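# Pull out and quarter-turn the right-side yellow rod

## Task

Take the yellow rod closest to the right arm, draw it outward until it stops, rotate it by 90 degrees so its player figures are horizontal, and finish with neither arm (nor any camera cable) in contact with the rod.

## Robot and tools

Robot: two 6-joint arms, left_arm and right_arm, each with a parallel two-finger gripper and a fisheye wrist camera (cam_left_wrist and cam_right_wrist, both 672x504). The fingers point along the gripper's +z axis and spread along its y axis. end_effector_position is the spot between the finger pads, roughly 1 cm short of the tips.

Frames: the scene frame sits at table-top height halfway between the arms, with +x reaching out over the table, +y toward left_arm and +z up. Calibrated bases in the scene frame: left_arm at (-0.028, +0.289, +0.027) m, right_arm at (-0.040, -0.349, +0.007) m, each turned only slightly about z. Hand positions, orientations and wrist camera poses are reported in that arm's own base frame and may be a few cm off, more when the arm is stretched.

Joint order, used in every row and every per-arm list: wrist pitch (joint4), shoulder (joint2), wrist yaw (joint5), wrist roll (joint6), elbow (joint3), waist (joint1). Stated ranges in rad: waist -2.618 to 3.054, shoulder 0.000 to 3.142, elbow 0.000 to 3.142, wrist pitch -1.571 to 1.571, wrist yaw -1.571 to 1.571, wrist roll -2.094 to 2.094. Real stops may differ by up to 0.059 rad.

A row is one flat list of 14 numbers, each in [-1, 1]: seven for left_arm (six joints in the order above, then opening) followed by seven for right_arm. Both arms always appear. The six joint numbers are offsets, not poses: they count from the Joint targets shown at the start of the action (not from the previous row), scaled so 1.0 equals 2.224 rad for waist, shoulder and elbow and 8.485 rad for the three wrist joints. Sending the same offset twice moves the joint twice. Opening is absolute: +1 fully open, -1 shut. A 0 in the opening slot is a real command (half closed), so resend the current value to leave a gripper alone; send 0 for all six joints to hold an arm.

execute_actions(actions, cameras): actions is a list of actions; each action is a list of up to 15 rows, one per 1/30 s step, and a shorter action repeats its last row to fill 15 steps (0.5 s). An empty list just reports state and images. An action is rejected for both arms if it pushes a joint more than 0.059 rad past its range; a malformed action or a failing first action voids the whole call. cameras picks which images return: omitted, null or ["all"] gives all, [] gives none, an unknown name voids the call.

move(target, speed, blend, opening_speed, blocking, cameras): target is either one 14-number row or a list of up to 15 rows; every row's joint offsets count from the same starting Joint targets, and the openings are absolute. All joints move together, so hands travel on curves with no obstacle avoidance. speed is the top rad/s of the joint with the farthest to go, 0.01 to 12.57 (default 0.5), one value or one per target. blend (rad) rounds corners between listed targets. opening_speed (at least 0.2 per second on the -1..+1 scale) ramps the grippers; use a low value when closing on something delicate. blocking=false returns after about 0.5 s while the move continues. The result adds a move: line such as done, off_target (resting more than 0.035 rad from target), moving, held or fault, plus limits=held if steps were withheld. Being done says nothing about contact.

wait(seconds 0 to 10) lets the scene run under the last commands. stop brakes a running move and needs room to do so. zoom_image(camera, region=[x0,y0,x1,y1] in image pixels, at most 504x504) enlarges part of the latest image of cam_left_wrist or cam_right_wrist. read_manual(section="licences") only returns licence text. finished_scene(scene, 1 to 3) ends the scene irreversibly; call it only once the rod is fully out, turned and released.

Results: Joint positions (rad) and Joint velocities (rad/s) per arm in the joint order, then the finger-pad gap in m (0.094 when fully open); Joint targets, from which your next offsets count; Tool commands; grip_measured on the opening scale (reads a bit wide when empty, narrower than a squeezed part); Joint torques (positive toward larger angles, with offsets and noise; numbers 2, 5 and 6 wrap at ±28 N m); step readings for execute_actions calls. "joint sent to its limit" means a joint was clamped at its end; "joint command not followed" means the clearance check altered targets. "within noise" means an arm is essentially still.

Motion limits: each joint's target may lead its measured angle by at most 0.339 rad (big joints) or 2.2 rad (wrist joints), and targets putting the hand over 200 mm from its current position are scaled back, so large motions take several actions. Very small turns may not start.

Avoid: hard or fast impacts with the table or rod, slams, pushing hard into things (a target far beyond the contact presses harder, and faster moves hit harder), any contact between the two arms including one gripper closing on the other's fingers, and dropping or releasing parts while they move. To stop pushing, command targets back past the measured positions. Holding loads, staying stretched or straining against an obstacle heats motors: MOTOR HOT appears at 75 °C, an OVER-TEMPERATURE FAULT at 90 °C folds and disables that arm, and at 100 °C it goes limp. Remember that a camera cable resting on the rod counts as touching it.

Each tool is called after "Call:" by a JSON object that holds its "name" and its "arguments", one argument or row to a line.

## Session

Call:
{"name": "execute_actions", "arguments": {
  "actions": []
}}

Scene clock: 0.00 s.
left_arm: end_effector_position=(+0.3899, -0.0004, +0.1147) grip_measured=+1.000 end_effector_quat_wxyz=(+0.609, -0.026, +0.793, +0.006) | right_arm: end_effector_position=(+0.3960, -0.0474, +0.1154) grip_measured=+1.000 end_effector_quat_wxyz=(+0.595, +0.094, +0.794, -0.086)
Joint names: [wrist pitch, shoulder, wrist yaw, wrist roll, elbow, waist]
Joint positions: left_arm=[0.911 1.495 -0.08 -0.043 0.322 -0.04 0.094] | right_arm=[0.848 1.518 0.234 0.044 0.38 -0.018 0.094]
Joint velocities: within noise
Joint torques (N m): no reading
Heat: left arm: 41 °C; right arm: 42 °C.
Joint targets: left_arm=[0.899 1.493 -0.081 -0.042 0.324 -0.040] | right_arm=[0.837 1.515 0.234 0.045 0.383 -0.018]
Tool commands: left_gripper/opening=+1.0 right_gripper/opening=+1.0
camera_calibration:
cam_left_wrist: T_world_to_cam=[[0.0222135, -0.980285, 0.196335, -0.0420869], [-0.593611, -0.170951, -0.786385, 0.357186], [0.804446, -0.0990782, -0.585705, -0.125405], [0, 0, 0, 1]] pos_world=[0.313846, 0.00737939, 0.215698]
cam_right_wrist: T_world_to_cam=[[-0.244005, -0.947103, 0.208463, 0.0183839], [-0.655393, 0.00260904, -0.755284, 0.379511], [0.714788, -0.320918, -0.621361, -0.108823], [0, 0, 0, 1]] pos_world=[0.331, -0.0185021, 0.215188]

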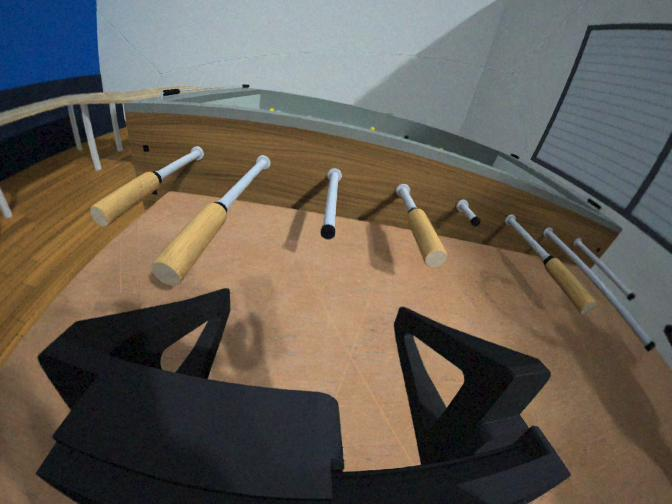

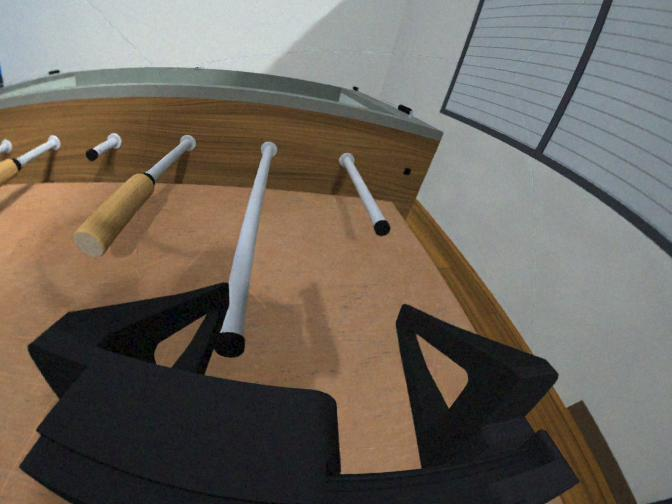

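Call:
{"name": "move", "arguments": {
  "target": [0,0,0,0,0,0,1,-0.2212,0.0737,-0.0276,-0.0053,0.7792,0.0755,1],
  "speed": 1.5,
  "cameras": ["cam_right_wrist"]
}}

Call:
{"name": "zoom_image", "arguments": {
  "camera": "cam_right_wrist",
  "region": [200, 50, 420, 210]
}}

Scene clock: 33.30 s.
left_arm: end_effector_position=(+0.3899, -0.0004, +0.1147) grip_measured=+1.000 end_effector_quat_wxyz=(+0.609, -0.026, +0.793, +0.006) | right_arm: end_effector_position=(+0.4454, +0.0636, +0.3984) grip_measured=+1.000 end_effector_quat_wxyz=(+0.468, -0.057, +0.881, +0.031)
Joint names: [wrist pitch, shoulder, wrist yaw, wrist roll, elbow, waist]
Joint positions: left_arm=[0.911 1.495 -0.08 -0.043 0.322 -0.04 0.094] | right_arm=[-1.022 1.67 0.011 0.008 2.097 0.144 0.094]
Joint velocities: within noise
Joint torques (N m): left_arm=[1.88 -5.76 -0.01 0.02 5.37 -0.03] | right_arm=[1.46 -5.61 -0.09 -0.09 7.46 0.59]
Heat: left arm: 41 °C; right arm: 42 °C.
Joint targets: left_arm=[0.899 1.493 -0.081 -0.042 0.324 -0.040] | right_arm=[-1.040 1.679 0.000 0.000 2.116 0.150]
move: done
camera_calibration:
cam_right_wrist: T_world_to_cam=[[0.186279, -0.966936, 0.174168, -0.100178], [-0.811673, -0.251341, -0.527271, 0.620271], [0.553613, -0.0431479, -0.831655, 0.205271], [0, 0, 0, 1]] pos_world=[0.408477, 0.0678913, 0.515214]
Images, in order (width x height): cam_right_wrist 672x504.

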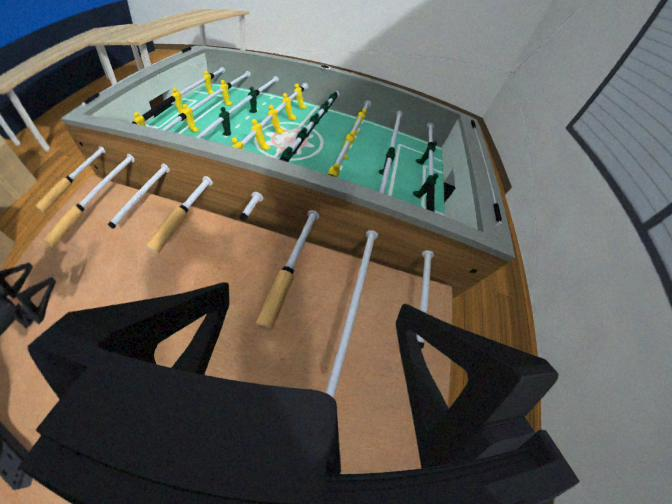

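Scaled by 2.291 from the camera's 672x504 image, which has a finer 960x720 frame.

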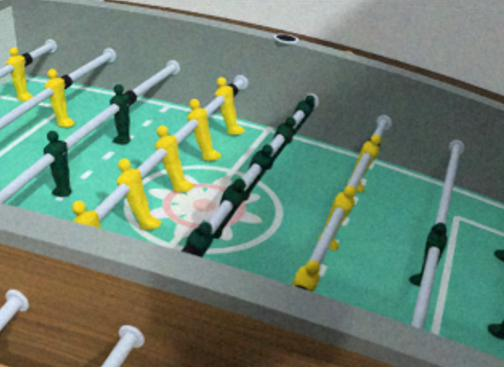

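Call:
{"name": "zoom_image", "arguments": {
  "camera": "cam_right_wrist",
  "region": [315, 90, 385, 185]
}}

Scaled by 5.305 from the camera's 672x504 image, which has a finer 960x720 frame.

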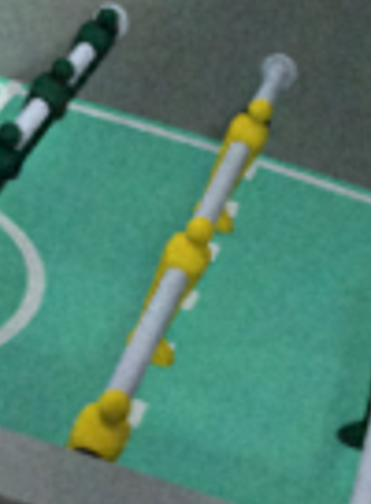

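Call:
{"name": "move", "arguments": {
  "target": [
    [0,0,0,0,0,0,1,0.2136,0.0153,0.0688,-0.1674,-0.6183,0.1623,0.45],
    [0,0,0,0,0,0,1,0.2607,0.1951,0.0688,-0.1674,-0.6183,0.1623,0.45]
  ],
  "speed": [1.5,1.0],
  "opening_speed": 2,
  "cameras": ["cam_right_wrist"]
}}

Scene clock: 69.70 s.
left_arm: end_effector_position=(+0.3899, -0.0004, +0.1147) grip_measured=+1.000 end_effector_quat_wxyz=(+0.609, -0.026, +0.793, +0.006) | right_arm: end_effector_position=(+0.4683, +0.1479, +0.0793) grip_measured=+0.452 end_effector_quat_wxyz=(+0.450, -0.502, +0.571, -0.468)
Joint names: [wrist pitch, shoulder, wrist yaw, wrist roll, elbow, waist]
Joint positions: left_arm=[0.911 1.495 -0.08 -0.043 0.322 -0.04 0.094] | right_arm=[1.162 2.102 0.58 -1.422 0.752 0.504 0.068]
Joint velocities: within noise
Joint torques (N m): left_arm=[1.88 -5.78 -0.03 0 5.35 -0.01] | right_arm=[1.81 -7.43 0.15 0.03 3.41 0.64]
Heat: left arm: 41 °C; right arm: 43 °C.
Joint targets: left_arm=[0.899 1.493 -0.081 -0.042 0.324 -0.040] | right_arm=[1.172 2.113 0.584 -1.420 0.741 0.511]
move: done
camera_calibration:
cam_right_wrist: T_world_to_cam=[[0.117384, 0.124921, 0.985198, -0.160826], [-0.453102, -0.876043, 0.165066, 0.361372], [0.883696, -0.465772, -0.0462314, -0.22347], [0, 0, 0, 1]] pos_world=[0.380096, 0.232582, 0.0884636]
Images, in order (width x height): cam_right_wrist 672x504.

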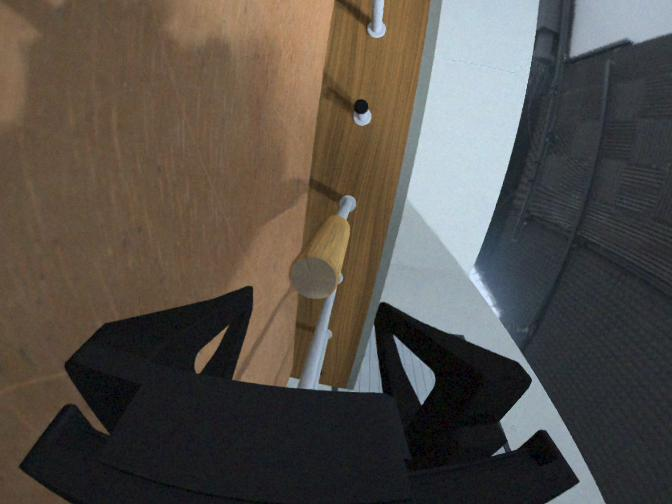

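Call:
{"name": "move", "arguments": {
  "target": [0,0,0,0,0,0,0.45,0.0192,0.1367,-0.0103,-0.013,0.1497,-0.0469,0.45],
  "speed": 0.4,
  "cameras": ["cam_right_wrist"]
}}

Scene clock: 88.90 s.
left_arm: end_effector_position=(+0.3899, -0.0004, +0.1147) grip_measured=+0.451 end_effector_quat_wxyz=(+0.609, -0.026, +0.793, +0.006) | right_arm: end_effector_position=(+0.5413, +0.1429, +0.0643) grip_measured=+0.452 end_effector_quat_wxyz=(+0.473, -0.477, +0.537, -0.510)
Joint names: [wrist pitch, shoulder, wrist yaw, wrist roll, elbow, waist]
Joint positions: left_arm=[0.911 1.495 -0.08 -0.043 0.322 -0.04 0.068] | right_arm=[1.306 2.395 0.509 -1.532 1.051 0.412 0.068]
Joint velocities: within noise
Joint torques (N m): left_arm=[1.88 -5.76 -0.03 0.02 5.3 -0.06] | right_arm=[1.93 -8.62 -0.1 0.01 6.02 -0.46]
Heat: left arm: 41 °C; right arm: 43 °C.
Joint targets: left_arm=[0.899 1.493 -0.081 -0.042 0.324 -0.040] | right_arm=[1.335 2.417 0.496 -1.531 1.074 0.407]
move: done
camera_calibration:
cam_right_wrist: T_world_to_cam=[[-0.00155541, 0.158897, 0.987294, -0.0946633], [-0.481044, -0.865677, 0.138566, 0.407795], [0.876695, -0.474716, 0.0777831, -0.293855], [0, 0, 0, 1]] pos_world=[0.453642, 0.228563, 0.0598108]
Images, in order (width x height): cam_right_wrist 672x504.

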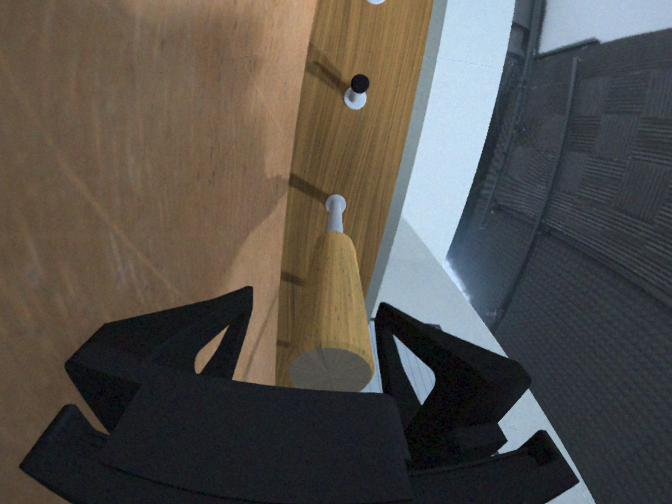

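Call:
{"name": "move", "arguments": {
  "target": [0,0,0,0,0,0,0.45,0,-0.0310,0,0,0,0.0076,0.45],
  "speed": 0.4,
  "cameras": ["cam_right_wrist"]
}}

Scene clock: 101.77 s.
left_arm: end_effector_position=(+0.3899, -0.0004, +0.1147) grip_measured=+0.451 end_effector_quat_wxyz=(+0.609, -0.026, +0.793, +0.006) | right_arm: end_effector_position=(+0.5424, +0.1436, +0.0792) grip_measured=+0.452 end_effector_quat_wxyz=(+0.483, -0.468, +0.533, -0.514)
Joint names: [wrist pitch, shoulder, wrist yaw, wrist roll, elbow, waist]
Joint positions: left_arm=[0.911 1.495 -0.08 -0.043 0.322 -0.04 0.068] | right_arm=[1.31 2.368 0.508 -1.533 1.051 0.412 0.068]
Joint velocities: within noise
Joint torques (N m): left_arm=[1.88 -5.72 -0.04 0.02 5.31 -0.08] | right_arm=[1.91 -11.77 -0.09 0.03 6.15 1.03]
Heat: left arm: 41 °C; right arm: 44 °C.
Joint targets: left_arm=[0.899 1.493 -0.081 -0.042 0.324 -0.040] | right_arm=[1.335 2.348 0.496 -1.531 1.074 0.424]
move: done
camera_calibration:
cam_right_wrist: T_world_to_cam=[[-0.0289877, 0.147641, 0.988616, -0.0931359], [-0.483534, -0.867685, 0.115403, 0.410422], [0.874846, -0.474684, 0.0965417, -0.296185], [0, 0, 0, 1]] pos_world=[0.454869, 0.229274, 0.0733057]
Images, in order (width x height): cam_right_wrist 672x504.

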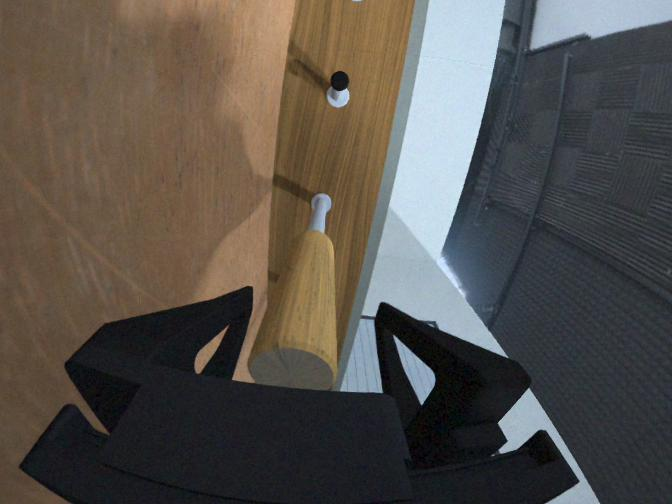

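Call:
{"name": "move", "arguments": {
  "target": [0,0,0,0,0,0,0.45,0,0.0245,0,0,0,0.002,0.45],
  "speed": 0.4,
  "cameras": ["cam_right_wrist"]
}}

Scene clock: 108.10 s.
left_arm: end_effector_position=(+0.3899, -0.0004, +0.1147) grip_measured=+0.451 end_effector_quat_wxyz=(+0.609, -0.026, +0.793, +0.006) | right_arm: end_effector_position=(+0.5409, +0.1476, +0.0734) grip_measured=+0.452 end_effector_quat_wxyz=(+0.481, -0.473, +0.533, -0.511)
Joint names: [wrist pitch, shoulder, wrist yaw, wrist roll, elbow, waist]
Joint positions: left_arm=[0.911 1.495 -0.08 -0.043 0.322 -0.04 0.068] | right_arm=[1.311 2.38 0.508 -1.533 1.051 0.42 0.068]
Joint velocities: within noise
Joint torques (N m): left_arm=[1.88 -5.79 -0.02 0.02 5.31 -0.09] | right_arm=[1.91 -8.55 -0.08 0.03 6.09 0.77]
Heat: left arm: 41 °C; right arm: 45 °C.
Joint targets: left_arm=[0.899 1.493 -0.081 -0.042 0.324 -0.040] | right_arm=[1.335 2.402 0.496 -1.531 1.074 0.428]
move: done
camera_calibration:
cam_right_wrist: T_world_to_cam=[[-0.0204003, 0.151754, 0.988208, -0.0931638], [-0.475798, -0.870784, 0.123899, 0.40946], [0.879318, -0.46766, 0.0899684, -0.295364], [0, 0, 0, 1]] pos_world=[0.452639, 0.23256, 0.0679068]
Images, in order (width x height): cam_right_wrist 672x504.

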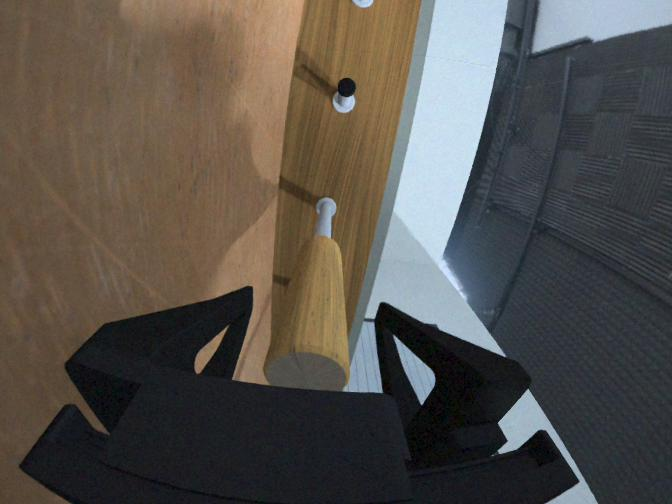

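Call:
{"name": "move", "arguments": {
  "target": [
    [0,0,0,0,0,0,0.45,0,0,0,0,0,0,-0.5],
    [0,0,0,0,0,0,0.45,0,0,0,0.181,0,0,-0.5]
  ],
  "speed": 0.9,
  "opening_speed": 1.0,
  "cameras": ["cam_right_wrist"]
}}

Scene clock: 117.63 s.
left_arm: end_effector_position=(+0.3899, -0.0004, +0.1147) grip_measured=+0.451 end_effector_quat_wxyz=(+0.609, -0.026, +0.793, +0.006) | right_arm: end_effector_position=(+0.5411, +0.1487, +0.0743) grip_measured=-0.305 end_effector_quat_wxyz=(+0.702, +0.016, +0.710, -0.040)
Joint names: [wrist pitch, shoulder, wrist yaw, wrist roll, elbow, waist]
Joint positions: left_arm=[0.911 1.495 -0.08 -0.043 0.322 -0.04 0.068] | right_arm=[1.319 2.381 0.5 -0.029 1.051 0.419 0.033]
Joint velocities: within noise
Joint torques (N m): left_arm=[1.88 -5.78 -0.03 0.01 5.38 -0.06] | right_arm=[1.85 -8.69 0.01 0.39 6.09 0.81]
Heat: left arm: 41 °C; right arm: 45 °C.
Joint targets: left_arm=[0.899 1.493 -0.081 -0.042 0.324 -0.040] | right_arm=[1.335 2.402 0.496 0.005 1.074 0.428]
move: done
camera_calibration:
cam_right_wrist: T_world_to_cam=[[-0.125362, -0.9691, 0.212437, 0.186841], [-0.420501, -0.14204, -0.896105, 0.347899], [0.89859, -0.201668, -0.389701, -0.30943], [0, 0, 0, 1]] pos_world=[0.447765, 0.168081, 0.151477]
Images, in order (width x height): cam_right_wrist 672x504.

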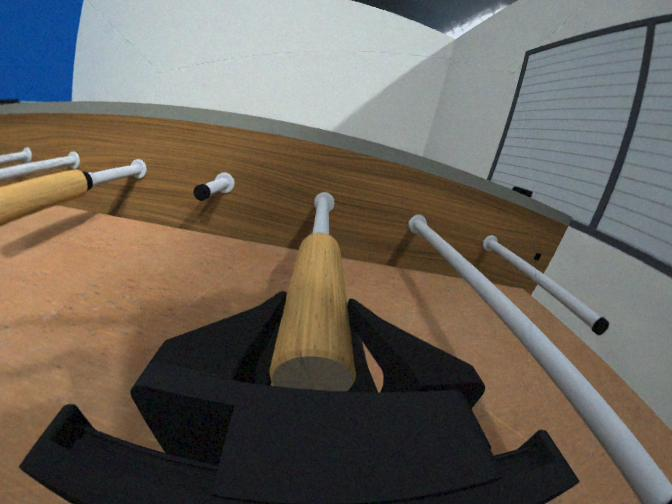

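Call:
{"name": "move", "arguments": {
  "target": [
    [0,0,0,0,0,0,0.45,-0.0106,-0.0913,0.0111,0.0084,-0.1111,0.0328,-0.5],
    [0,0,0,0,0,0,0.45,-0.0223,-0.1466,0.0171,0.0157,-0.163,0.0589,-0.5]
  ],
  "speed": 0.3,
  "blend": 0.03,
  "cameras": ["cam_right_wrist"]
}}

Scene clock: 151.27 s.
left_arm: end_effector_position=(+0.3899, -0.0004, +0.1147) grip_measured=+0.451 end_effector_quat_wxyz=(+0.609, -0.026, +0.793, +0.006) | right_arm: end_effector_position=(+0.4607, +0.1526, +0.0727) grip_measured=-0.305 end_effector_quat_wxyz=(+0.644, +0.027, +0.763, -0.036)
Joint names: [wrist pitch, shoulder, wrist yaw, wrist roll, elbow, waist]
Joint positions: left_arm=[0.911 1.495 -0.08 -0.043 0.322 -0.04 0.068] | right_arm=[1.166 2.111 0.612 0.099 0.739 0.531 0.033]
Joint velocities: within noise
Joint torques (N m): left_arm=[1.88 -5.75 -0.04 0.03 5.31 -0.03] | right_arm=[1.5 -11.06 0.44 0.4 2.13 2.58]
Heat: left arm: 41 °C; right arm: 45 °C.
Joint targets: left_arm=[0.899 1.493 -0.081 -0.042 0.324 -0.040] | right_arm=[1.146 2.076 0.642 0.138 0.711 0.559]
move: off_target (right_arm); right_arm: the wrist roll is farthest, 0.039 rad from its target
camera_calibration:
cam_right_wrist: T_world_to_cam=[[-0.105322, -0.973422, 0.203363, 0.173071], [-0.556535, -0.111778, -0.823271, 0.365989], [0.824122, -0.199887, -0.529971, -0.19288], [0, 0, 0, 1]] pos_world=[0.380871, 0.170826, 0.163891]
Images, in order (width x height): cam_right_wrist 672x504.

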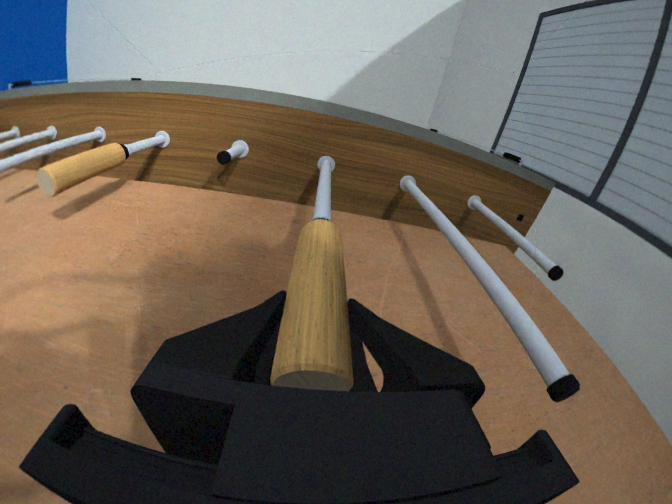

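Call:
{"name": "move", "arguments": {
  "target": [0,0,0,0,0,0,0.45,-0.0101,-0.0477,0.0041,0.0047,-0.0445,0.0112,-0.5],
  "speed": 0.15,
  "cameras": ["cam_right_wrist"]
}}

Scene clock: 158.17 s.
left_arm: end_effector_position=(+0.3899, -0.0004, +0.1147) grip_measured=+0.451 end_effector_quat_wxyz=(+0.609, -0.026, +0.793, +0.006) | right_arm: end_effector_position=(+0.4579, +0.1492, +0.0751) grip_measured=-0.306 end_effector_quat_wxyz=(+0.627, +0.033, +0.778, -0.025)
Joint names: [wrist pitch, shoulder, wrist yaw, wrist roll, elbow, waist]
Joint positions: left_arm=[0.911 1.495 -0.08 -0.043 0.322 -0.04 0.068] | right_arm=[1.059 2.045 0.585 0.147 0.727 0.519 0.033]
Joint velocities: within noise
Joint torques (N m): left_arm=[1.88 -5.75 -0.03 0.01 5.35 -0.02] | right_arm=[1.68 -14.28 1.16 0.34 -4.18 5.86]
Heat: left arm: 40 °C; right arm: 45 °C.
Joint targets: left_arm=[0.899 1.493 -0.081 -0.042 0.324 -0.040] | right_arm=[1.060 1.970 0.676 0.178 0.612 0.584]
move: off_target (right_arm); right_arm: the elbow is farthest, 0.115 rad from its target
camera_calibration:
cam_right_wrist: T_world_to_cam=[[-0.0907832, -0.978902, 0.183056, 0.164583], [-0.59274, -0.094597, -0.799819, 0.378302], [0.800261, -0.181115, -0.571646, -0.178574], [0, 0, 0, 1]] pos_world=[0.382082, 0.164554, 0.170364]
Images, in order (width x height): cam_right_wrist 672x504.

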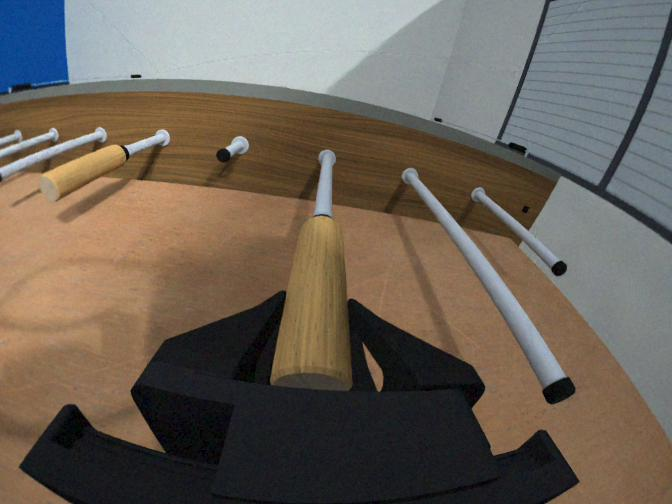

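Call:
{"name": "move", "arguments": {
  "target": [0,0,0,0,0,0,0.45,0,0.0247,-0.0107,-0.0037,0.043,-0.0292,-0.5],
  "speed": 0.4,
  "cameras": []
}}

Call:
{"name": "move", "arguments": {
  "target": [
    [0,0,0,0,0,0,0.45,0,0,0,0,0,0,0.8],
    [0,0,0,0,0,0,0.45,-0.053,-0.20,0,0,0.0,0,0.8]
  ],
  "speed": 0.8,
  "opening_speed": 2,
  "cameras": ["cam_right_wrist"]
}}

Call:
{"name": "zoom_image", "arguments": {
  "camera": "cam_right_wrist",
  "region": [220, 80, 440, 200]
}}

Scene clock: 168.43 s.
left_arm: end_effector_position=(+0.3899, -0.0004, +0.1147) grip_measured=+0.451 end_effector_quat_wxyz=(+0.609, -0.026, +0.793, +0.006) | right_arm: end_effector_position=(+0.4609, +0.1490, +0.0753) grip_measured=-0.306 end_effector_quat_wxyz=(+0.625, +0.030, +0.780, -0.020)
Joint names: [wrist pitch, shoulder, wrist yaw, wrist roll, elbow, waist]
Joint positions: left_arm=[0.911 1.495 -0.08 -0.043 0.322 -0.04 0.068] | right_arm=[1.052 2.045 0.563 0.148 0.734 0.508 0.033]
Joint velocities: within noise
Joint torques (N m): left_arm=[1.87 -5.78 -0.04 0.01 5.35 -0.06] | right_arm=[1.76 -9.7 0.37 0 2.55 0.96]
Heat: left arm: 40 °C; right arm: 47 °C.
Joint targets: left_arm=[0.899 1.493 -0.081 -0.042 0.324 -0.040] | right_arm=[1.060 2.025 0.585 0.147 0.708 0.519]
move: done
No camera images: "cameras" was empty.

Scene clock: 170.80 s.
left_arm: end_effector_position=(+0.3899, -0.0004, +0.1147) grip_measured=+0.451 end_effector_quat_wxyz=(+0.609, -0.026, +0.793, +0.006) | right_arm: end_effector_position=(+0.4323, +0.1325, +0.1816) grip_measured=+0.798 end_effector_quat_wxyz=(+0.631, +0.037, +0.774, -0.023)
Joint names: [wrist pitch, shoulder, wrist yaw, wrist roll, elbow, waist]
Joint positions: left_arm=[0.911 1.495 -0.08 -0.043 0.322 -0.04 0.068] | right_arm=[0.622 1.589 0.584 0.148 0.722 0.514 0.084]
Joint velocities: within noise
Joint torques (N m): left_arm=[1.88 -5.75 -0.02 0.02 5.35 -0.01] | right_arm=[1.62 -6.57 0.15 0 5.24 0.47]
Heat: left arm: 40 °C; right arm: 47 °C.
Joint targets: left_arm=[0.899 1.493 -0.081 -0.042 0.324 -0.040] | right_arm=[0.611 1.580 0.586 0.147 0.708 0.519]
move: done
camera_calibration:
cam_right_wrist: T_world_to_cam=[[-0.0966033, -0.979972, 0.174134, 0.130669], [-0.583211, -0.0860401, -0.807751, 0.442891], [0.806556, -0.179588, -0.563218, -0.104806], [0, 0, 0, 1]] pos_world=[0.355454, 0.147336, 0.275963]
Images, in order (width x height): cam_right_wrist 672x504.

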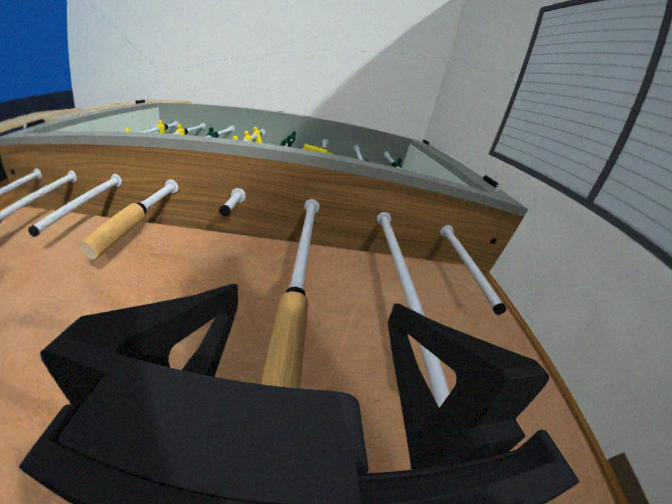

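Scaled by 2.291 from the camera's 672x504 image, which has a finer 960x720 frame.

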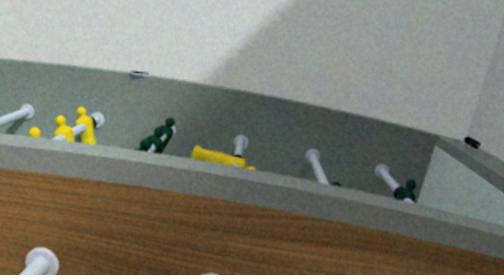

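Call:
{"name": "move", "arguments": {
  "target": [0,0,0,0,0,0,0.45,-0.1946,0.0445,-0.069,-0.0173,0.633,-0.166,0.8],
  "speed": 1.5,
  "cameras": ["cam_right_wrist"]
}}

Call:
{"name": "zoom_image", "arguments": {
  "camera": "cam_right_wrist",
  "region": [290, 80, 410, 200]
}}

Scene clock: 179.90 s.
left_arm: end_effector_position=(+0.3899, -0.0004, +0.1147) grip_measured=+0.451 end_effector_quat_wxyz=(+0.609, -0.026, +0.793, +0.006) | right_arm: end_effector_position=(+0.4443, +0.0685, +0.3982) grip_measured=+0.798 end_effector_quat_wxyz=(+0.467, -0.062, +0.881, +0.033)
Joint names: [wrist pitch, shoulder, wrist yaw, wrist roll, elbow, waist]
Joint positions: left_arm=[0.911 1.495 -0.08 -0.043 0.322 -0.04 0.068] | right_arm=[-1.023 1.669 0.011 0.008 2.097 0.155 0.084]
Joint velocities: within noise
Joint torques (N m): left_arm=[1.87 -5.71 -0.04 0.02 5.33 -0.06] | right_arm=[1.5 -5.53 -0.08 -0.09 7.5 -0.44]
Heat: left arm: 40 °C; right arm: 45 °C.
Joint targets: left_arm=[0.899 1.493 -0.081 -0.042 0.324 -0.040] | right_arm=[-1.041 1.679 0.000 0.000 2.116 0.150]
move: done
camera_calibration:
cam_right_wrist: T_world_to_cam=[[0.197251, -0.964726, 0.174342, -0.100226], [-0.809378, -0.260599, -0.526303, 0.619739], [0.553172, -0.037295, -0.832232, 0.205915], [0, 0, 0, 1]] pos_world=[0.407467, 0.0724921, 0.515014]
Images, in order (width x height): cam_right_wrist 672x504.

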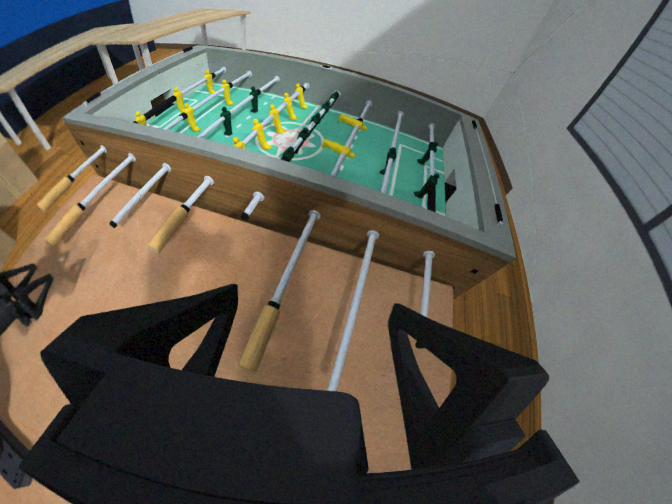

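Scaled by 4.200 from the camera's 672x504 image, which has a finer 960x720 frame.

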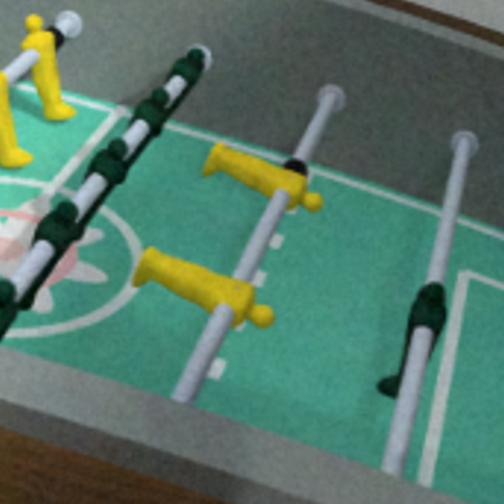

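Call:
{"name": "finished_scene", "arguments": {
  "scene": 2
}}

The scene is finished: the task was done.


## Next scene

The same job, from a new start.

Call:
{"name": "execute_actions", "arguments": {
  "actions": []
}}

Scene clock: 0.00 s.
left_arm: end_effector_position=(+0.4127, +0.0165, +0.1264) grip_measured=+1.000 end_effector_quat_wxyz=(+0.618, -0.002, +0.786, +0.007) | right_arm: end_effector_position=(+0.3903, -0.0463, +0.1052) grip_measured=+1.000 end_effector_quat_wxyz=(+0.587, +0.098, +0.798, -0.097)
Joint names: [wrist pitch, shoulder, wrist yaw, wrist roll, elbow, waist]
Joint positions: left_arm=[0.901 1.55 0.039 0.018 0.411 0.054 0.094] | right_arm=[0.871 1.537 0.276 0.046 0.357 0.003 0.094]
Joint velocities: within noise
Joint torques (N m): no reading
Heat: left arm: 39 °C; right arm: 39 °C.
Joint targets: left_arm=[0.889 1.548 0.039 0.019 0.413 0.054] | right_arm=[0.861 1.534 0.277 0.048 0.360 0.003]
Tool commands: left_gripper/opening=+1.0 right_gripper/opening=+1.0
camera_calibration:
cam_left_wrist: T_world_to_cam=[[-0.0177666, -0.985889, 0.166453, -0.00796993], [-0.580802, -0.125334, -0.804339, 0.378982], [0.813851, -0.110967, -0.570379, -0.140833], [0, 0, 0, 1]] pos_world=[0.334589, 0.0240143, 0.225829]
cam_right_wrist: T_world_to_cam=[[-0.259, -0.939853, 0.222701, 0.0247898], [-0.669431, 0.00846419, -0.742826, 0.372487], [0.696262, -0.341475, -0.631359, -0.103415], [0, 0, 0, 1]] pos_world=[0.327779, -0.0151678, 0.20588]

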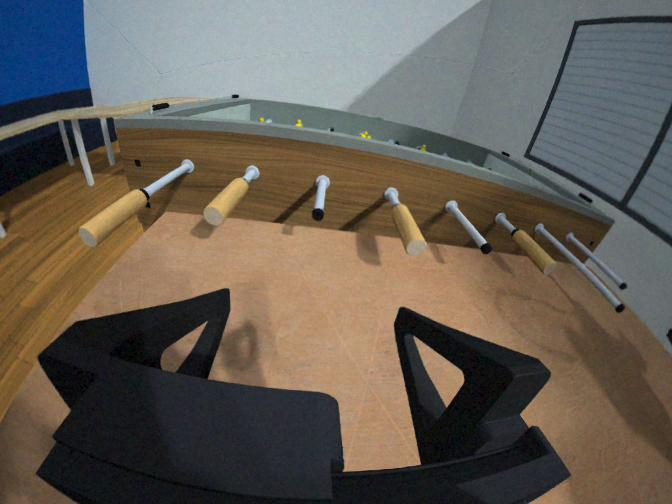

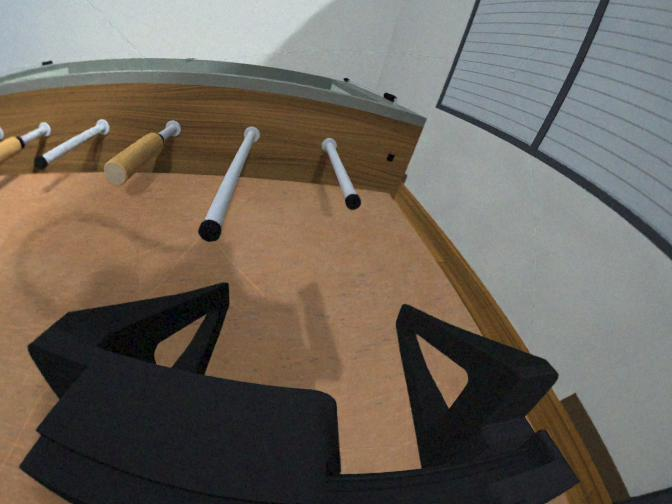

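Call:
{"name": "move", "arguments": {
  "target": [0,0,0,0,0,0,1,-0.224,0.0652,-0.0326,-0.0057,0.7896,0.0661,1],
  "speed": 1.5,
  "cameras": ["cam_right_wrist"]
}}

Call:
{"name": "zoom_image", "arguments": {
  "camera": "cam_right_wrist",
  "region": [290, 80, 410, 200]
}}

Call:
{"name": "zoom_image", "arguments": {
  "camera": "cam_right_wrist",
  "region": [220, 180, 380, 340]
}}

Scene clock: 8.23 s.
left_arm: end_effector_position=(+0.4127, +0.0165, +0.1264) grip_measured=+1.000 end_effector_quat_wxyz=(+0.618, -0.002, +0.786, +0.007) | right_arm: end_effector_position=(+0.4453, +0.0634, +0.3987) grip_measured=+1.000 end_effector_quat_wxyz=(+0.468, -0.058, +0.881, +0.030)
Joint names: [wrist pitch, shoulder, wrist yaw, wrist roll, elbow, waist]
Joint positions: left_arm=[0.901 1.55 0.039 0.018 0.411 0.054 0.094] | right_arm=[-1.023 1.67 0.012 0.006 2.099 0.144 0.094]
Joint velocities: within noise
Joint torques (N m): left_arm=[1.86 -6.78 -0.01 0.01 5.64 -0.1] | right_arm=[1.42 -5.79 -0.07 -0.08 7.32 0.61]
Heat: left arm: 39 °C; right arm: 39 °C.
Joint targets: left_arm=[0.889 1.548 0.039 0.019 0.413 0.054] | right_arm=[-1.040 1.679 0.001 -0.001 2.116 0.150]
move: done
camera_calibration:
cam_right_wrist: T_world_to_cam=[[0.186292, -0.96653, 0.176394, -0.101367], [-0.811259, -0.252599, -0.527307, 0.6202], [0.554215, -0.0448685, -0.831163, 0.205249], [0, 0, 0, 1]] pos_world=[0.408275, 0.0678974, 0.515511]
Images, in order (width x height): cam_right_wrist 672x504.

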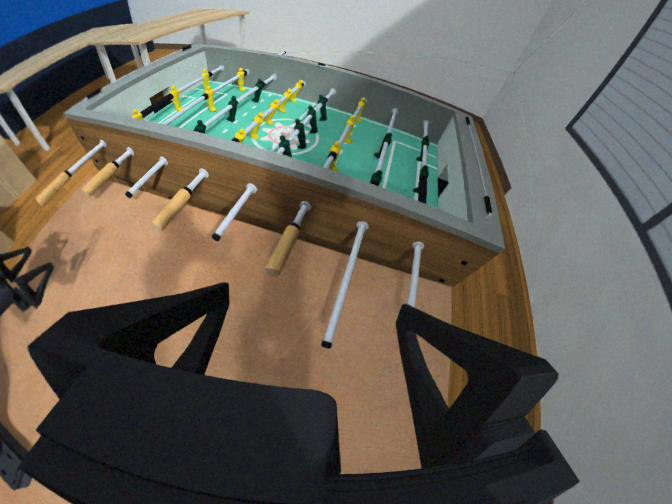

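Scaled by 4.200 from the camera's 672x504 image, which has a finer 960x720 frame.

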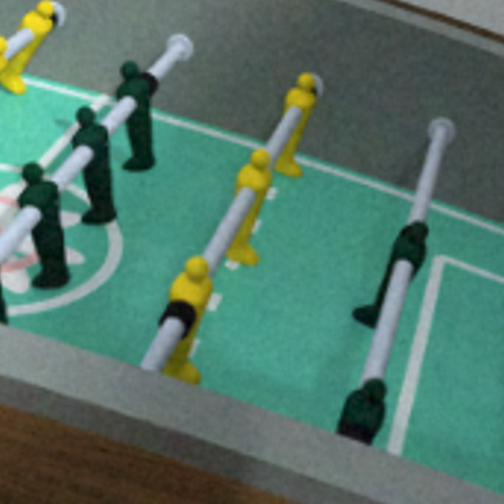

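Scaled by 3.150 from the camera's 672x504 image, which has a finer 960x720 frame.

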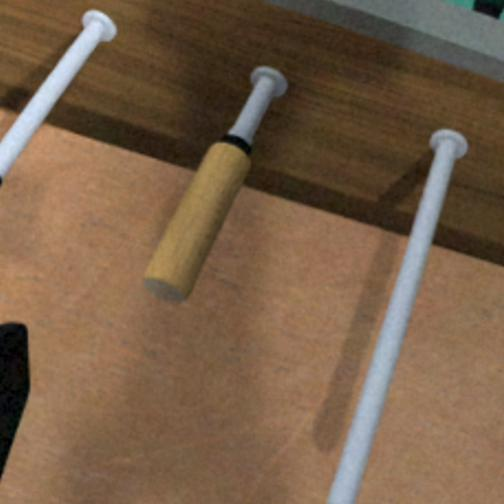

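Call:
{"name": "move", "arguments": {
  "target": [
    [0,0,0,0,0,0,1,0.2243,0.1646,0.062,-0.1833,-0.4198,0.1335,0.5],
    [0,0,0,0,0,0,1,0.2714,0.3445,0.062,-0.1833,-0.4198,0.1335,0.5],
    [0,0,0,0,0,0,1,0.2395,0.4326,0.0512,-0.1833,-0.2032,0.0922,0.5]
  ],
  "speed": [1.5,1.0,0.5],
  "opening_speed": 2,
  "cameras": ["cam_right_wrist"]
}}

Scene clock: 40.50 s.
left_arm: end_effector_position=(+0.4127, +0.0165, +0.1264) grip_measured=+1.000 end_effector_quat_wxyz=(+0.618, -0.002, +0.786, +0.007) | right_arm: end_effector_position=(+0.6502, +0.1636, +0.0909) grip_measured=+0.501 end_effector_quat_wxyz=(+0.491, -0.464, +0.520, -0.523)
Joint names: [wrist pitch, shoulder, wrist yaw, wrist roll, elbow, waist]
Joint positions: left_arm=[0.901 1.55 0.039 0.018 0.411 0.054 0.094] | right_arm=[1.005 2.611 0.448 -1.559 1.639 0.36 0.071]
Joint velocities: within noise
Joint torques (N m): left_arm=[1.85 -6.79 -0.01 0.01 5.63 -0.03] | right_arm=[1.52 -10.85 -0.1 0.04 7.86 -0.44]
Heat: left arm: 39 °C; right arm: 40 °C.
Joint targets: left_arm=[0.889 1.548 0.039 0.019 0.413 0.054] | right_arm=[0.992 2.641 0.435 -1.556 1.664 0.355]
move: done
camera_calibration:
cam_right_wrist: T_world_to_cam=[[-0.0643948, 0.158677, 0.985228, -0.0829533], [-0.48038, -0.87029, 0.108768, 0.477533], [0.874693, -0.46628, 0.132267, -0.386686], [0, 0, 0, 1]] pos_world=[0.562287, 0.248451, 0.0809338]
Images, in order (width x height): cam_right_wrist 672x504.

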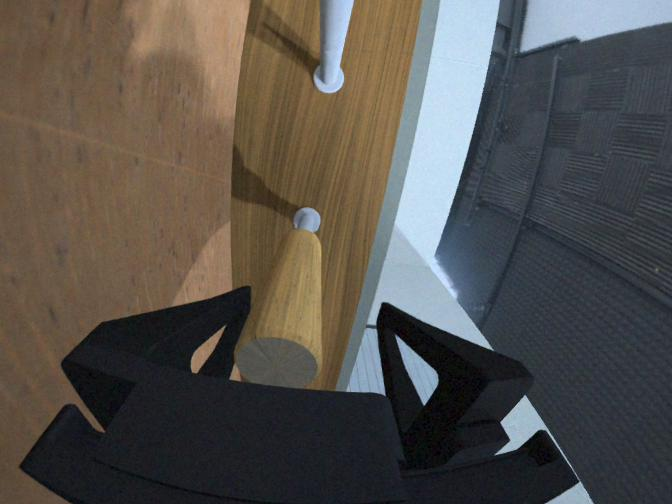

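Call:
{"name": "move", "arguments": {
  "target": [0,0,0,0,0,0,1,0,0.009,0,0,0,0.0085,0.5],
  "speed": 0.4,
  "cameras": ["cam_right_wrist"]
}}

Scene clock: 54.43 s.
left_arm: end_effector_position=(+0.4127, +0.0165, +0.1264) grip_measured=+1.000 end_effector_quat_wxyz=(+0.618, -0.002, +0.786, +0.007) | right_arm: end_effector_position=(+0.6485, +0.1671, +0.0742) grip_measured=+0.501 end_effector_quat_wxyz=(+0.484, -0.475, +0.522, -0.518)
Joint names: [wrist pitch, shoulder, wrist yaw, wrist roll, elbow, waist]
Joint positions: left_arm=[0.901 1.55 0.039 0.018 0.411 0.054 0.094] | right_arm=[1.002 2.636 0.448 -1.559 1.639 0.366 0.071]
Joint velocities: within noise
Joint torques (N m): left_arm=[1.85 -6.79 -0.01 0.02 5.64 -0.05] | right_arm=[1.5 -11.26 -0.09 0.04 7.76 0.87]
Heat: left arm: 39 °C; right arm: 43 °C.
Joint targets: left_arm=[0.889 1.548 0.039 0.019 0.413 0.054] | right_arm=[0.992 2.662 0.435 -1.556 1.664 0.374]
move: done
camera_calibration:
cam_right_wrist: T_world_to_cam=[[-0.0393966, 0.168311, 0.984946, -0.0850009], [-0.4719, -0.871995, 0.130134, 0.474747], [0.880772, -0.459669, 0.113779, -0.384955], [0, 0, 0, 1]] pos_world=[0.559741, 0.251332, 0.0657407]
Images, in order (width x height): cam_right_wrist 672x504.

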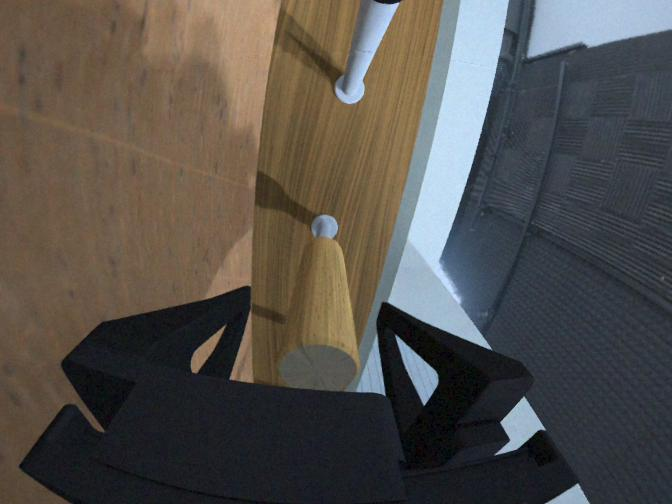

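Call:
{"name": "move", "arguments": {
  "target": [
    [0,0,0,0,0,0,1,0,0,0,0,0,0,-0.5],
    [0,0,0,0,0,0,1,0,0,0,0.1865,0,0,-0.5]
  ],
  "speed": 0.9,
  "opening_speed": 1.0,
  "cameras": ["cam_right_wrist"]
}}

Scene clock: 67.83 s.
left_arm: end_effector_position=(+0.4127, +0.0165, +0.1264) grip_measured=+1.000 end_effector_quat_wxyz=(+0.618, -0.002, +0.786, +0.007) | right_arm: end_effector_position=(+0.6487, +0.1670, +0.0799) grip_measured=-0.308 end_effector_quat_wxyz=(+0.715, +0.031, +0.698, -0.027)
Joint names: [wrist pitch, shoulder, wrist yaw, wrist roll, elbow, waist]
Joint positions: left_arm=[0.901 1.55 0.039 0.018 0.411 0.054 0.094] | right_arm=[1.023 2.636 0.448 -0.006 1.64 0.366 0.032]
Joint velocities: within noise
Joint torques (N m): left_arm=[1.85 -6.8 -0.01 0.01 5.64 -0.05] | right_arm=[1.4 -11.21 -0.11 0.41 7.62 0.75]
Heat: left arm: 39 °C; right arm: 43 °C.
Joint targets: left_arm=[0.889 1.548 0.039 0.019 0.413 0.054] | right_arm=[0.992 2.662 0.435 0.026 1.664 0.374]
move: done
camera_calibration:
cam_right_wrist: T_world_to_cam=[[-0.134257, -0.976067, 0.171081, 0.227109], [-0.386592, -0.107374, -0.915979, 0.374567], [0.912426, -0.189116, -0.362924, -0.413493], [0, 0, 0, 1]] pos_world=[0.552578, 0.183694, 0.154175]
Images, in order (width x height): cam_right_wrist 672x504.

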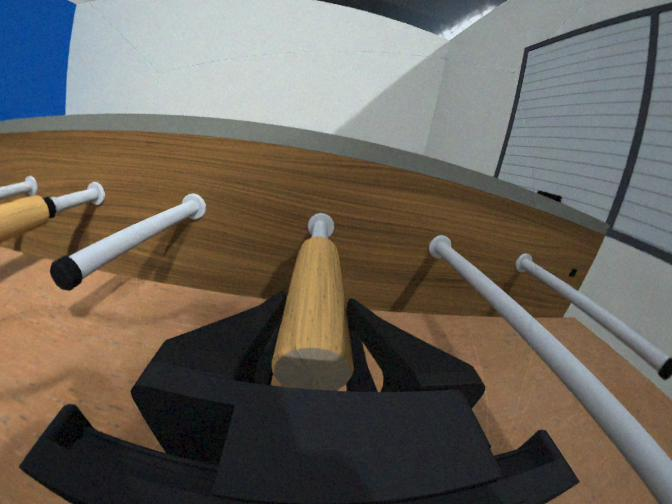

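Call:
{"name": "move", "arguments": {
  "target": [
    [0,0,0,0,0,0,1,0.0198,-0.0796,0.0092,0,-0.1479,0.0232,-0.5],
    [0,0,0,0,0,0,1,0.0318,-0.1272,0.0163,0.0005,-0.2504,0.0495,-0.5],
    [0,0,0,0,0,0,1,0.0322,-0.179,0.0236,0.0052,-0.3332,0.078,-0.5]
  ],
  "speed": 0.4,
  "blend": 0.04,
  "cameras": ["cam_right_wrist"]
}}

Scene clock: 92.03 s.
left_arm: end_effector_position=(+0.4127, +0.0165, +0.1264) grip_measured=+1.000 end_effector_quat_wxyz=(+0.618, -0.002, +0.786, +0.007) | right_arm: end_effector_position=(+0.4993, +0.1783, +0.0755) grip_measured=-0.308 end_effector_quat_wxyz=(+0.685, +0.035, +0.727, -0.028)
Joint names: [wrist pitch, shoulder, wrist yaw, wrist roll, elbow, waist]
Joint positions: left_arm=[0.901 1.55 0.039 0.018 0.411 0.054 0.094] | right_arm=[1.275 2.288 0.627 0.05 0.938 0.54 0.032]
Joint velocities: within noise
Joint torques (N m): left_arm=[1.86 -6.78 0 0.02 5.68 -0.09] | right_arm=[1.55 -11.74 0.17 0.23 3.04 0.75]
Heat: left arm: 39 °C; right arm: 44 °C.
Joint targets: left_arm=[0.889 1.548 0.039 0.019 0.413 0.054] | right_arm=[1.265 2.263 0.635 0.071 0.923 0.548]
move: done
camera_calibration:
cam_right_wrist: T_world_to_cam=[[-0.125567, -0.976581, 0.174706, 0.214319], [-0.463579, -0.0979341, -0.880627, 0.348073], [0.877113, -0.191568, -0.440425, -0.252672], [0, 0, 0, 1]] pos_world=[0.409893, 0.194984, 0.157796]
Images, in order (width x height): cam_right_wrist 672x504.

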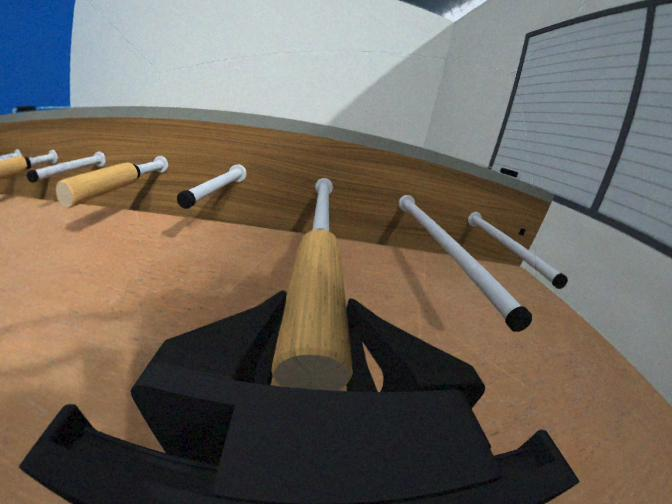

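Call:
{"name": "move", "arguments": {
  "target": [
    [0,0,0,0,0,0,1,-0.0071,-0.036,0.0045,0.004,-0.0405,0.0157,-0.5],
    [0,0,0,0,0,0,1,-0.013,-0.0652,0.008,0.0075,-0.0719,0.0292,-0.5]
  ],
  "speed": 0.15,
  "cameras": ["cam_right_wrist"]
}}

Scene clock: 100.70 s.
left_arm: end_effector_position=(+0.4127, +0.0165, +0.1264) grip_measured=+1.000 end_effector_quat_wxyz=(+0.618, -0.002, +0.786, +0.007) | right_arm: end_effector_position=(+0.4759, +0.1774, +0.0761) grip_measured=-0.308 end_effector_quat_wxyz=(+0.656, +0.032, +0.754, -0.025)
Joint names: [wrist pitch, shoulder, wrist yaw, wrist roll, elbow, waist]
Joint positions: left_arm=[0.901 1.55 0.039 0.018 0.411 0.054 0.094] | right_arm=[1.154 2.172 0.639 0.109 0.845 0.566 0.032]
Joint velocities: within noise
Joint torques (N m): left_arm=[1.86 -6.78 -0.01 0.02 5.67 -0.02] | right_arm=[1.62 -13.53 0.81 0.27 -1.68 4.22]
Heat: left arm: 39 °C; right arm: 44 °C.
Joint targets: left_arm=[0.889 1.548 0.039 0.019 0.413 0.054] | right_arm=[1.155 2.118 0.703 0.134 0.763 0.613]
move: off_target (right_arm); right_arm: the elbow is farthest, 0.082 rad from its target
camera_calibration:
cam_right_wrist: T_world_to_cam=[[-0.10355, -0.978373, 0.179065, 0.199913], [-0.530336, -0.0979943, -0.842105, 0.366482], [0.84144, -0.182165, -0.508719, -0.211568], [0, 0, 0, 1]] pos_world=[0.393081, 0.192963, 0.16519]
Images, in order (width x height): cam_right_wrist 672x504.

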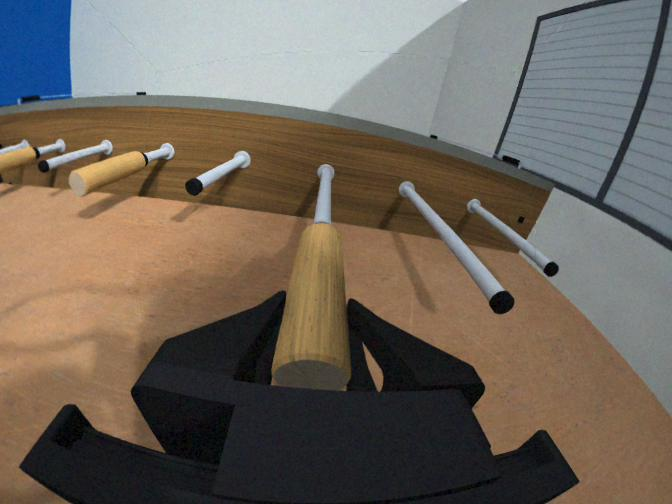

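Call:
{"name": "move", "arguments": {
  "target": [
    [0,0,0,0,0,0,1,0,0.0153,-0.0068,-0.0029,0.0279,-0.0193,-0.5],
    [0,0,0,0,0,0,1,0,0.0153,-0.0068,-0.0029,0.0279,-0.0193,0.8],
    [0,0,0,0,0,0,1,-0.06,-0.21,-0.0068,-0.0029,0.0279,-0.0193,0.8],
    [0,0,0,0,0,0,1,-0.255,-0.19,-0.06,-0.0155,0.55,-0.15,0.8]
  ],
  "speed": [0.4,0.4,0.9,1.5],
  "opening_speed": 2,
  "cameras": ["cam_right_wrist"]
}}

Call:
{"name": "zoom_image", "arguments": {
  "camera": "cam_right_wrist",
  "region": [270, 80, 410, 220]
}}

Scene clock: 113.27 s.
left_arm: end_effector_position=(+0.4127, +0.0165, +0.1264) grip_measured=+1.000 end_effector_quat_wxyz=(+0.618, -0.002, +0.786, +0.007) | right_arm: end_effector_position=(+0.4453, +0.0936, +0.3466) grip_measured=+0.798 end_effector_quat_wxyz=(+0.423, -0.082, +0.902, -0.031)
Joint names: [wrist pitch, shoulder, wrist yaw, wrist roll, elbow, waist]
Joint positions: left_arm=[0.901 1.55 0.039 0.018 0.411 0.054 0.094] | right_arm=[-0.992 1.683 0.203 0.009 1.964 0.284 0.084]
Joint velocities: within noise
Joint torques (N m): left_arm=[1.86 -6.76 0 0 5.67 -0.08] | right_arm=[1.33 -5.94 0.01 -0.06 8.06 -0.42]
Heat: left arm: 39 °C; right arm: 43 °C.
Joint targets: left_arm=[0.889 1.548 0.039 0.019 0.413 0.054] | right_arm=[-1.008 1.696 0.194 0.003 1.986 0.279]
move: done
camera_calibration:
cam_right_wrist: T_world_to_cam=[[0.194343, -0.937221, 0.289566, -0.108475], [-0.857436, -0.305694, -0.41395, 0.586636], [0.476481, -0.167836, -0.863016, 0.220464], [0, 0, 0, 1]] pos_world=[0.419038, 0.114667, 0.464513]
Images, in order (width x height): cam_right_wrist 672x504.

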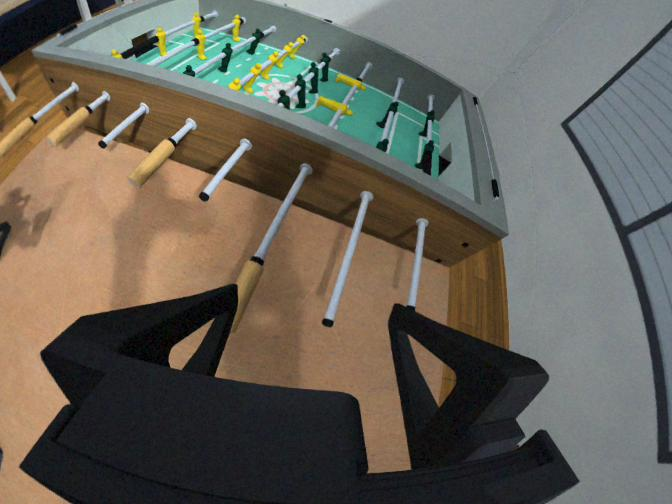

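Scaled by 3.600 from the camera's 672x504 image, which has a finer 960x720 frame.

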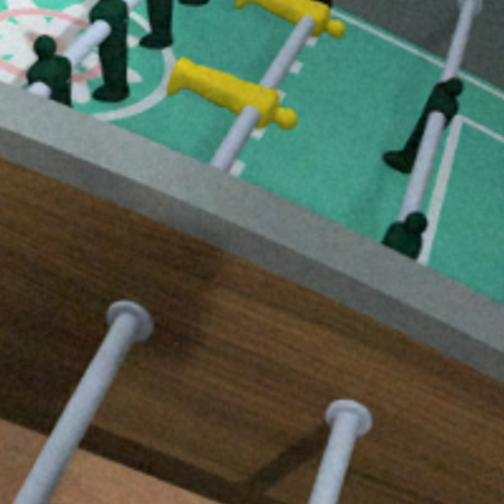

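Call:
{"name": "finished_scene", "arguments": {
  "scene": 3
}}

The scene is finished: the task was done.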